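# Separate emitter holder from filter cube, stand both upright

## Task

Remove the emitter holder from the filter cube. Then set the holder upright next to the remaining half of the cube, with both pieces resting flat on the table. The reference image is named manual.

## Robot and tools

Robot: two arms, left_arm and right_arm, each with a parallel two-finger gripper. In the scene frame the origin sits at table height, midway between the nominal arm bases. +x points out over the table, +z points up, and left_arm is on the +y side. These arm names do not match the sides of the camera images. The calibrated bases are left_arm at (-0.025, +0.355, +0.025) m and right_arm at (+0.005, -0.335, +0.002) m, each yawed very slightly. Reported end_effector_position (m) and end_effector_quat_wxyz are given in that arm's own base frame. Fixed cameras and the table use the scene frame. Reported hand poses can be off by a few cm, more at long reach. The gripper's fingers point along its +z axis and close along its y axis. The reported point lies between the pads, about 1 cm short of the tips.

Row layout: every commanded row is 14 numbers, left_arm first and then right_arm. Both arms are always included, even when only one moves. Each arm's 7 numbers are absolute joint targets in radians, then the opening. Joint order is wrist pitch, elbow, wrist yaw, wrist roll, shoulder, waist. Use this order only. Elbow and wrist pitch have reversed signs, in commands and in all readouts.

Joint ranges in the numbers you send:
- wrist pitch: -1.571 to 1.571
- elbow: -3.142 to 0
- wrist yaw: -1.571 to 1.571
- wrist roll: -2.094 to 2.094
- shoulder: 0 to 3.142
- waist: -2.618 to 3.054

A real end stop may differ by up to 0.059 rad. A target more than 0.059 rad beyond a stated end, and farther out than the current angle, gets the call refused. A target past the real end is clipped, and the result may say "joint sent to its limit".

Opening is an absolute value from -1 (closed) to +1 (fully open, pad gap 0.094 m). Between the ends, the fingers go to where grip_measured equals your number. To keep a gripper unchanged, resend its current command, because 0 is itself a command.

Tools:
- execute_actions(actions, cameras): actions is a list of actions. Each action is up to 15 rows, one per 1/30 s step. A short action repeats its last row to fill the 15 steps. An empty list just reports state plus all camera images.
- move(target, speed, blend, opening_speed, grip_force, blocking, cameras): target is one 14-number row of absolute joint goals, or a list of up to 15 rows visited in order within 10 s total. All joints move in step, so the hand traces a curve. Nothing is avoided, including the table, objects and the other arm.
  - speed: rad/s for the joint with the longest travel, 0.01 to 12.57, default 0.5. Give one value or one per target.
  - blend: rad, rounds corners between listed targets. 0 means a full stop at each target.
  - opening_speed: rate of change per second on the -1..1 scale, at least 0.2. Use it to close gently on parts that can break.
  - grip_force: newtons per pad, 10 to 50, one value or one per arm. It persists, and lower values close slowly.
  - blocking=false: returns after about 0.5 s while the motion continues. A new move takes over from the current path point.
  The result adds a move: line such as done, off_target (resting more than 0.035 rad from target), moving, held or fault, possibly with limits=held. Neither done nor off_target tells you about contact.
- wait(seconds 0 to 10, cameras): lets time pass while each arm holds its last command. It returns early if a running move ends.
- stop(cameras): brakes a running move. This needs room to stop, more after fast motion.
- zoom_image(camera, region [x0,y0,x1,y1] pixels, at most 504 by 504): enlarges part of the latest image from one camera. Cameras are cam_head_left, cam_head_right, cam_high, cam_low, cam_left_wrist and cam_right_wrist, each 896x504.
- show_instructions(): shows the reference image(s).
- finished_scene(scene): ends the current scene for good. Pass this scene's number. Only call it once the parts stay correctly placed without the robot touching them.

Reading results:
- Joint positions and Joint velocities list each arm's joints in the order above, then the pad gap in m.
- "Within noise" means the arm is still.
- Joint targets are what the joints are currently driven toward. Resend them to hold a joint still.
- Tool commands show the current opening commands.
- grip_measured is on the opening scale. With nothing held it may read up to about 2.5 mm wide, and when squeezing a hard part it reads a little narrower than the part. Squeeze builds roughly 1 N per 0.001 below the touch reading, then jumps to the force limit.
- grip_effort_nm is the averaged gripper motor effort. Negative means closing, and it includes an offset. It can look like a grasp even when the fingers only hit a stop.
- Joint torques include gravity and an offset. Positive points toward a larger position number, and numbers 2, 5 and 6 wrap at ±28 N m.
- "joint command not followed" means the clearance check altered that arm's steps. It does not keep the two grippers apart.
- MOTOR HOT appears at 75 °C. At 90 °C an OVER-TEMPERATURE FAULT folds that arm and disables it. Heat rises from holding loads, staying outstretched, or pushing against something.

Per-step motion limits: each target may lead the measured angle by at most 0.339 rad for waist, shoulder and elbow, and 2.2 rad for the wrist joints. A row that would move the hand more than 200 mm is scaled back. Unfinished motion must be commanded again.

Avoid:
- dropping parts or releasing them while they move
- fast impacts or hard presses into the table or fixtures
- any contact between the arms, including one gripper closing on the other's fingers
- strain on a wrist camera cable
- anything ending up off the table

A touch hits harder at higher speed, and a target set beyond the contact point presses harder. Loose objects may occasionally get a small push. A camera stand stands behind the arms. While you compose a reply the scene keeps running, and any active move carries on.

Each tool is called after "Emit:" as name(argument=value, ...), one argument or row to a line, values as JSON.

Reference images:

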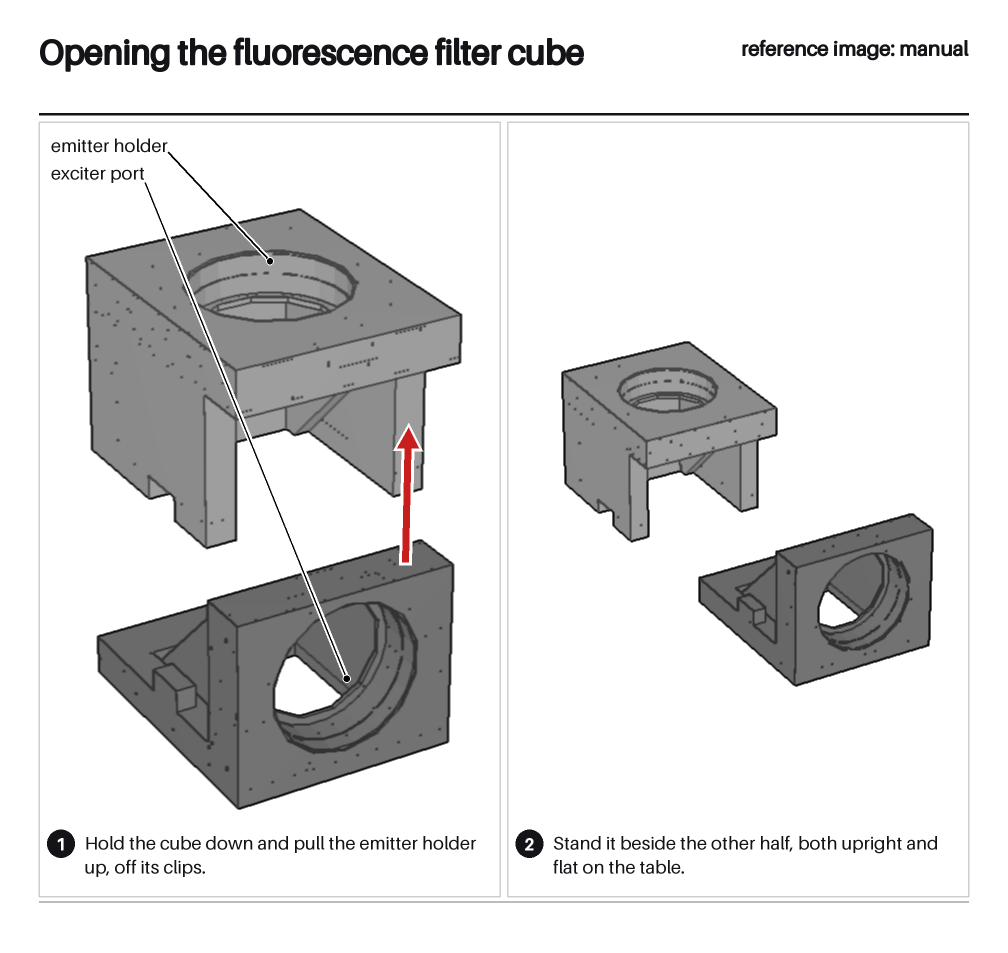

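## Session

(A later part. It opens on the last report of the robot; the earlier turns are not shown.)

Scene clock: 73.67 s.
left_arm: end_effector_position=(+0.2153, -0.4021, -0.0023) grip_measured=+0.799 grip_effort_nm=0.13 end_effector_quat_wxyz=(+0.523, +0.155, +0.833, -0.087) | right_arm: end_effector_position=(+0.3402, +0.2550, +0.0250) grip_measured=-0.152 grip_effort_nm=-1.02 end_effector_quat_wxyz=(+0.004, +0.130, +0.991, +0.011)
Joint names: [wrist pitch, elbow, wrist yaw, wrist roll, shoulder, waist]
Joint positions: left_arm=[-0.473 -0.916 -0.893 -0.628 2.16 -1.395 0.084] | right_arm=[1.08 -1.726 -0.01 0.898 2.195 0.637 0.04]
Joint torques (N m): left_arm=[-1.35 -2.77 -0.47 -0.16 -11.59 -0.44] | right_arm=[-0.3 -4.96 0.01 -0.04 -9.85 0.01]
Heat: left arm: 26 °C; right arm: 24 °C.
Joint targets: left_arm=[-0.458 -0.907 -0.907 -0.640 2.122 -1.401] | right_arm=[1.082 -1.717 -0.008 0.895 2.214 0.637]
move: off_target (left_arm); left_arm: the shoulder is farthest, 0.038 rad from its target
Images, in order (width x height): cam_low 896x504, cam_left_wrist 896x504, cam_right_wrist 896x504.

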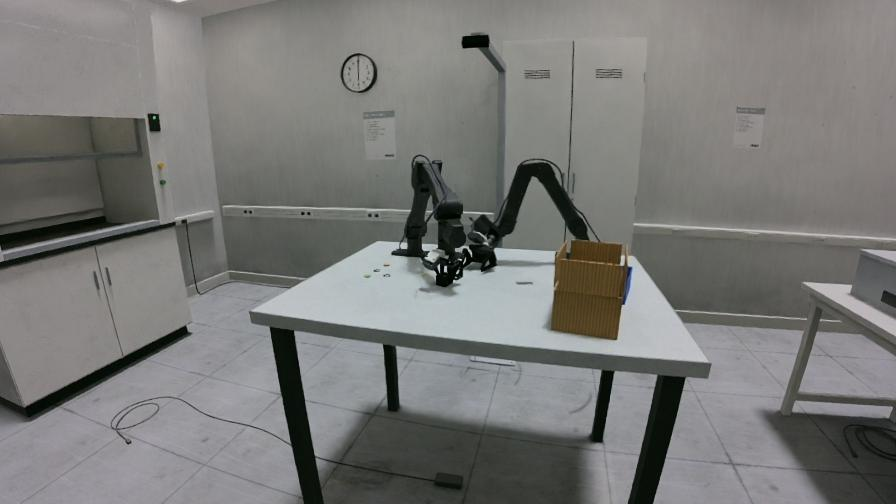

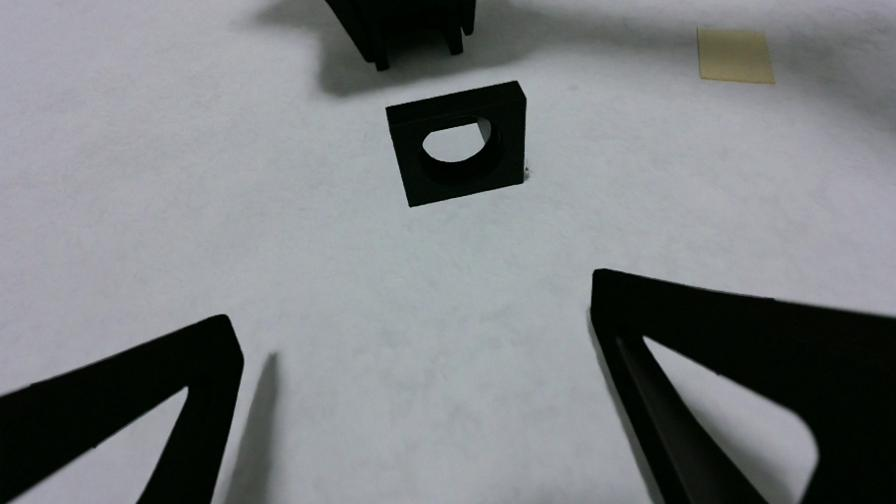

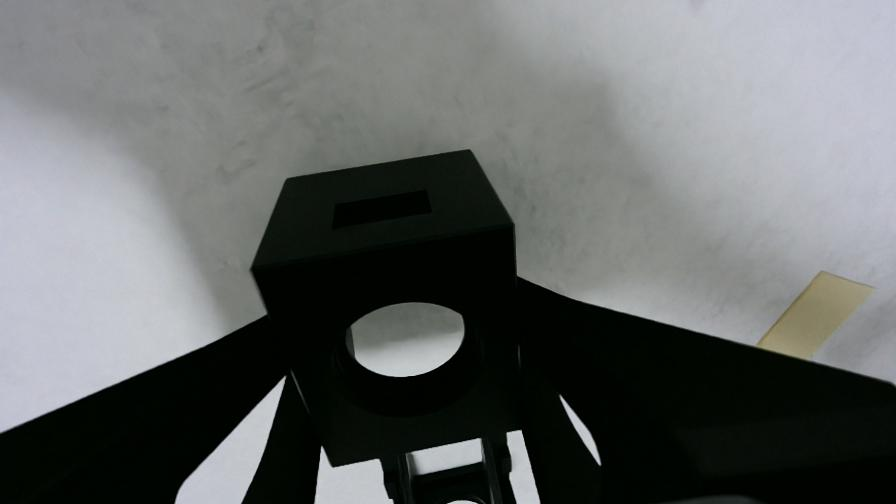

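Emit:
move(
  target=[-0.4583,-0.9066,-0.9076,-0.64,2.1217,-1.4006,0.8,1.0582,-1.6993,-0.008,0.895,2.2212,0.6372,-0.5],
  speed=0.05,
  cameras=["cam_low","cam_left_wrist","cam_right_wrist"],
)

Emit:
zoom_image(
  camera="cam_low",
  region=[430, 250, 480, 290],
)

Emit:
zoom_image(
  camera="cam_left_wrist",
  region=[300, 0, 540, 130],
)

Scene clock: 75.03 s.
left_arm: end_effector_position=(+0.2153, -0.4021, -0.0023) grip_measured=+0.799 grip_effort_nm=0.13 end_effector_quat_wxyz=(+0.523, +0.155, +0.833, -0.087) | right_arm: end_effector_position=(+0.3400, +0.2549, +0.0237) grip_measured=-0.152 grip_effort_nm=-1.02 end_effector_quat_wxyz=(+0.004, +0.130, +0.991, +0.011)
Joint names: [wrist pitch, elbow, wrist yaw, wrist roll, shoulder, waist]
Joint positions: left_arm=[-0.473 -0.916 -0.893 -0.628 2.16 -1.395 0.084] | right_arm=[1.074 -1.72 -0.01 0.898 2.195 0.637 0.04]
Joint torques (N m): left_arm=[-1.37 -2.74 -0.48 -0.17 -11.56 -0.46] | right_arm=[-0.48 -3.85 0.02 -0.04 -9.29 -0.03]
Heat: left arm: 26 °C; right arm: 24 °C.
Joint targets: left_arm=[-0.458 -0.907 -0.907 -0.640 2.122 -1.401] | right_arm=[1.058 -1.699 -0.008 0.895 2.221 0.637]
move: off_target (left_arm); left_arm: the shoulder is farthest, 0.038 rad from its target
Images, in order (width x height): cam_low 896x504, cam_left_wrist 896x504, cam_right_wrist 896x504.

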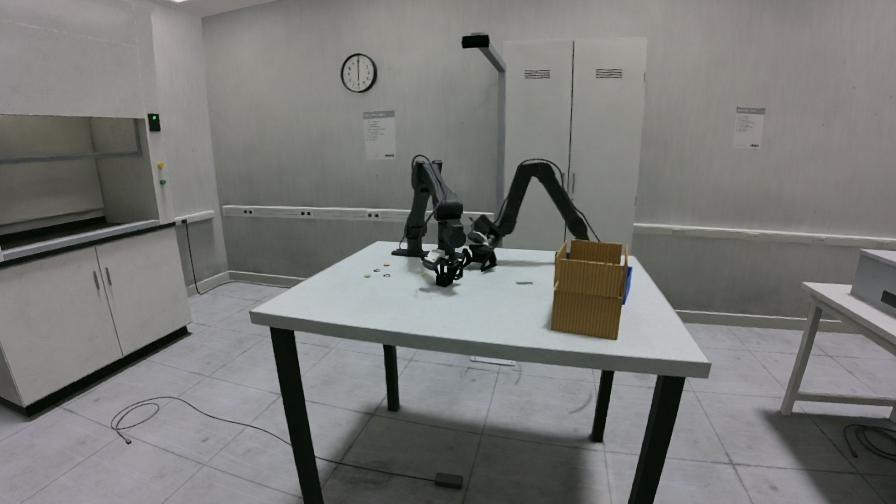

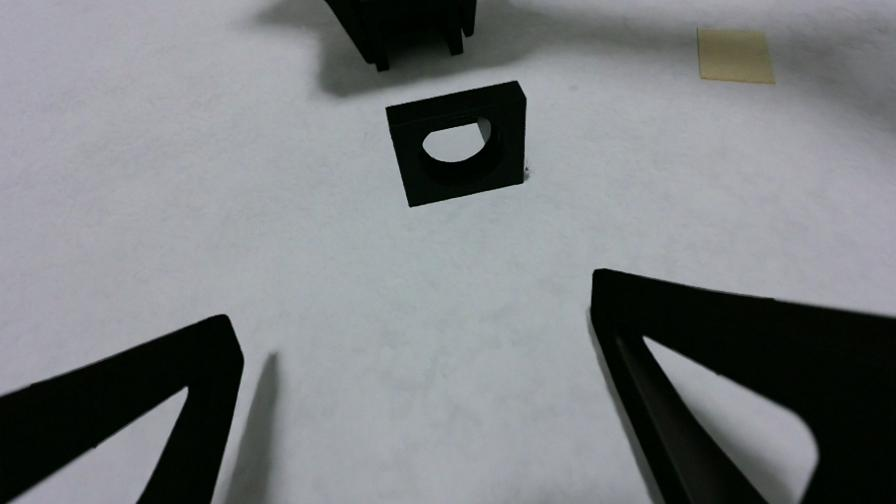

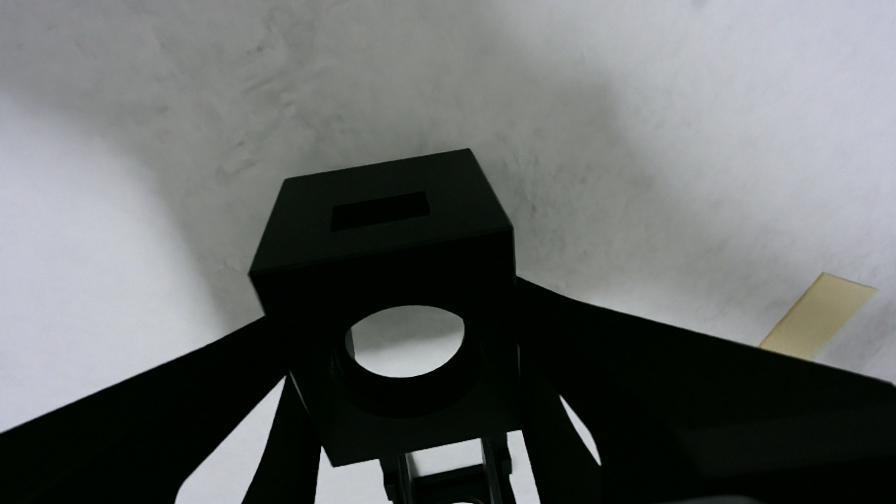

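Scaled by 10.080 from the camera's 896x504 image, which has a finer 1280x720 frame.

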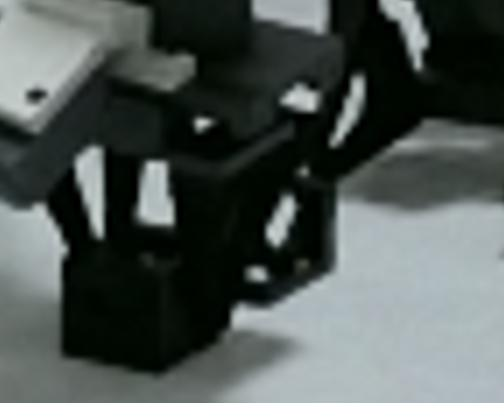

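Scaled by 2.100 from the camera's 896x504 image, which has a finer 1280x720 frame.

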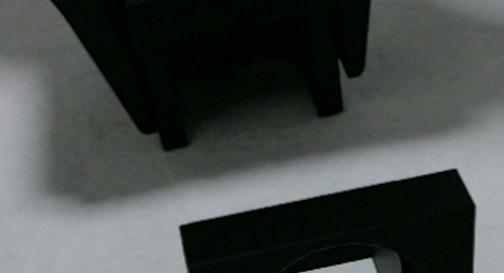

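Emit:
move(
  target=[
    [-0.4583,-0.9066,-0.9076,-0.64,2.1217,-1.4006,0.8,1.068,-1.71,-0.008,0.895,2.21,0.6372,-0.5],
    [-0.4583,-0.9066,-0.9076,-0.64,2.1217,-1.4006,0.8,1.068,-1.71,-0.008,0.895,2.21,0.6372,0.6],
    [-0.4583,-0.9066,-0.9076,-0.64,2.1217,-1.4006,0.8,1.3275,-1.923,-0.008,0.895,2.1755,0.6372,0.6],
  ],
  speed=[0.1,0.1,0.3],
  opening_speed=1.0,
  cameras=["cam_head_left","cam_low","cam_left_wrist","cam_right_wrist"],
)

Emit:
zoom_image(
  camera="cam_low",
  region=[430, 250, 480, 290],
)

Emit:
zoom_image(
  camera="cam_left_wrist",
  region=[300, 0, 560, 220],
)

Scene clock: 79.30 s.
left_arm: end_effector_position=(+0.2153, -0.4021, -0.0023) grip_measured=+0.799 grip_effort_nm=0.13 end_effector_quat_wxyz=(+0.523, +0.155, +0.833, -0.087) | right_arm: end_effector_position=(+0.3372, +0.2530, +0.0687) grip_measured=+0.597 grip_effort_nm=0.14 end_effector_quat_wxyz=(-0.010, +0.130, +0.991, -0.002)
Joint names: [wrist pitch, elbow, wrist yaw, wrist roll, shoulder, waist]
Joint positions: left_arm=[-0.473 -0.916 -0.893 -0.628 2.16 -1.395 0.084] | right_arm=[1.294 -1.901 -0.01 0.898 2.195 0.637 0.075]
Joint torques (N m): left_arm=[-1.37 -2.8 -0.46 -0.15 -11.6 -0.46] | right_arm=[0.06 -8.05 0.02 -0.05 -13.09 -0.03]
Heat: left arm: 26 °C; right arm: 24 °C.
Joint targets: left_arm=[-0.458 -0.907 -0.907 -0.640 2.122 -1.401] | right_arm=[1.327 -1.923 -0.008 0.895 2.175 0.637]
move: off_target (left_arm); left_arm: the shoulder is farthest, 0.038 rad from its target
Images, in order (width x height): cam_head_left 896x504, cam_low 896x504, cam_left_wrist 896x504, cam_right_wrist 896x504.

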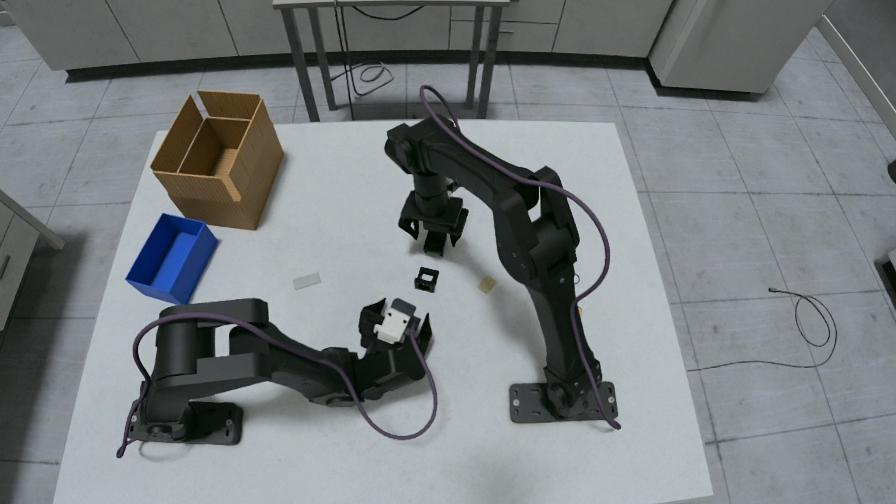

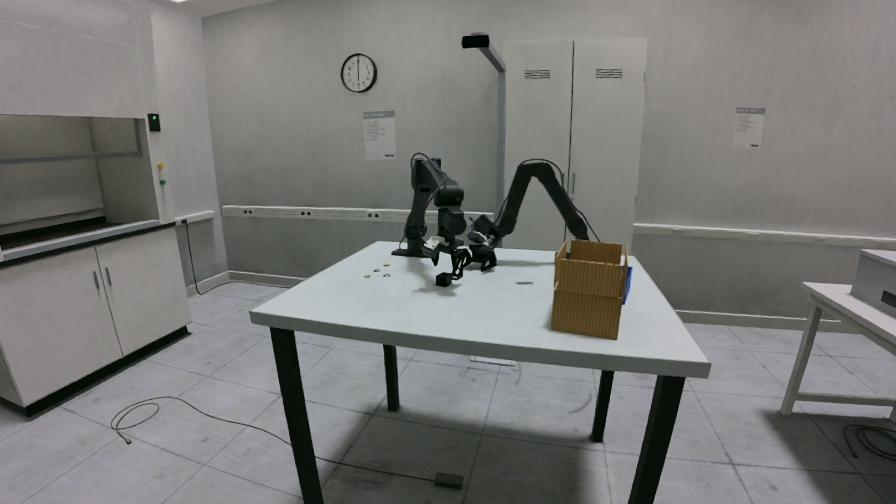

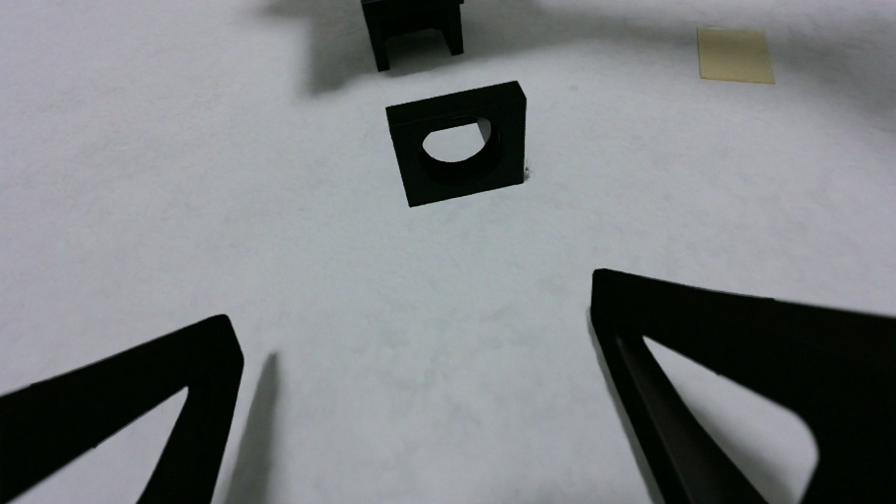

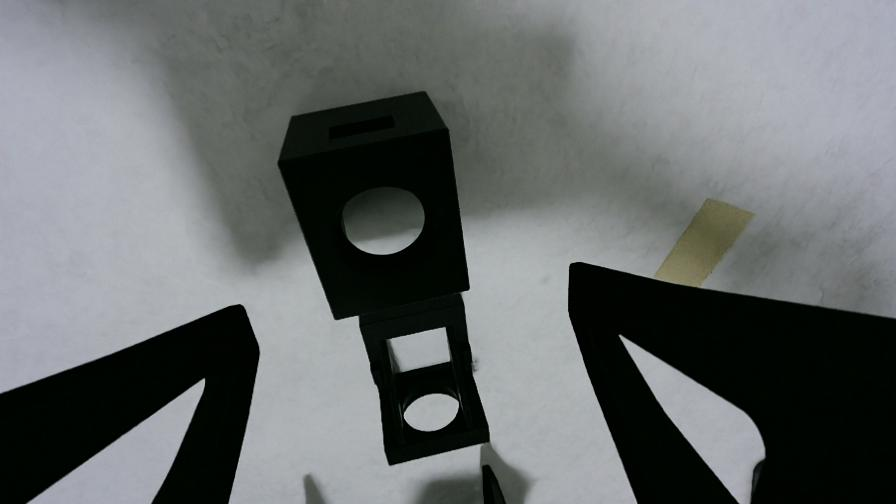

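Scaled by 10.080 from the camera's 896x504 image, which has a finer 1280x720 frame.

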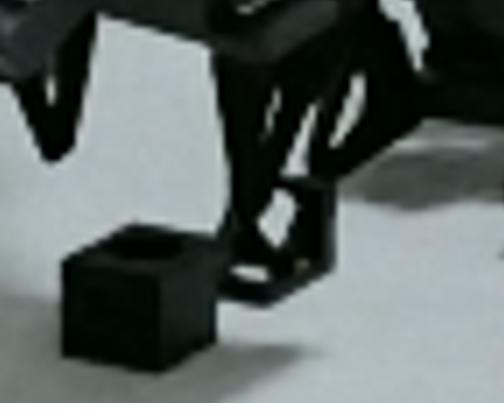

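Scaled by 1.938 from the camera's 896x504 image, which has a finer 1280x720 frame.

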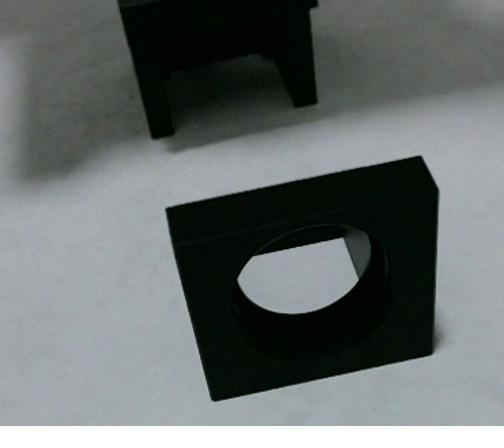

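Emit:
finished_scene(
  scene=1,
)

The scene is finished: the task was done.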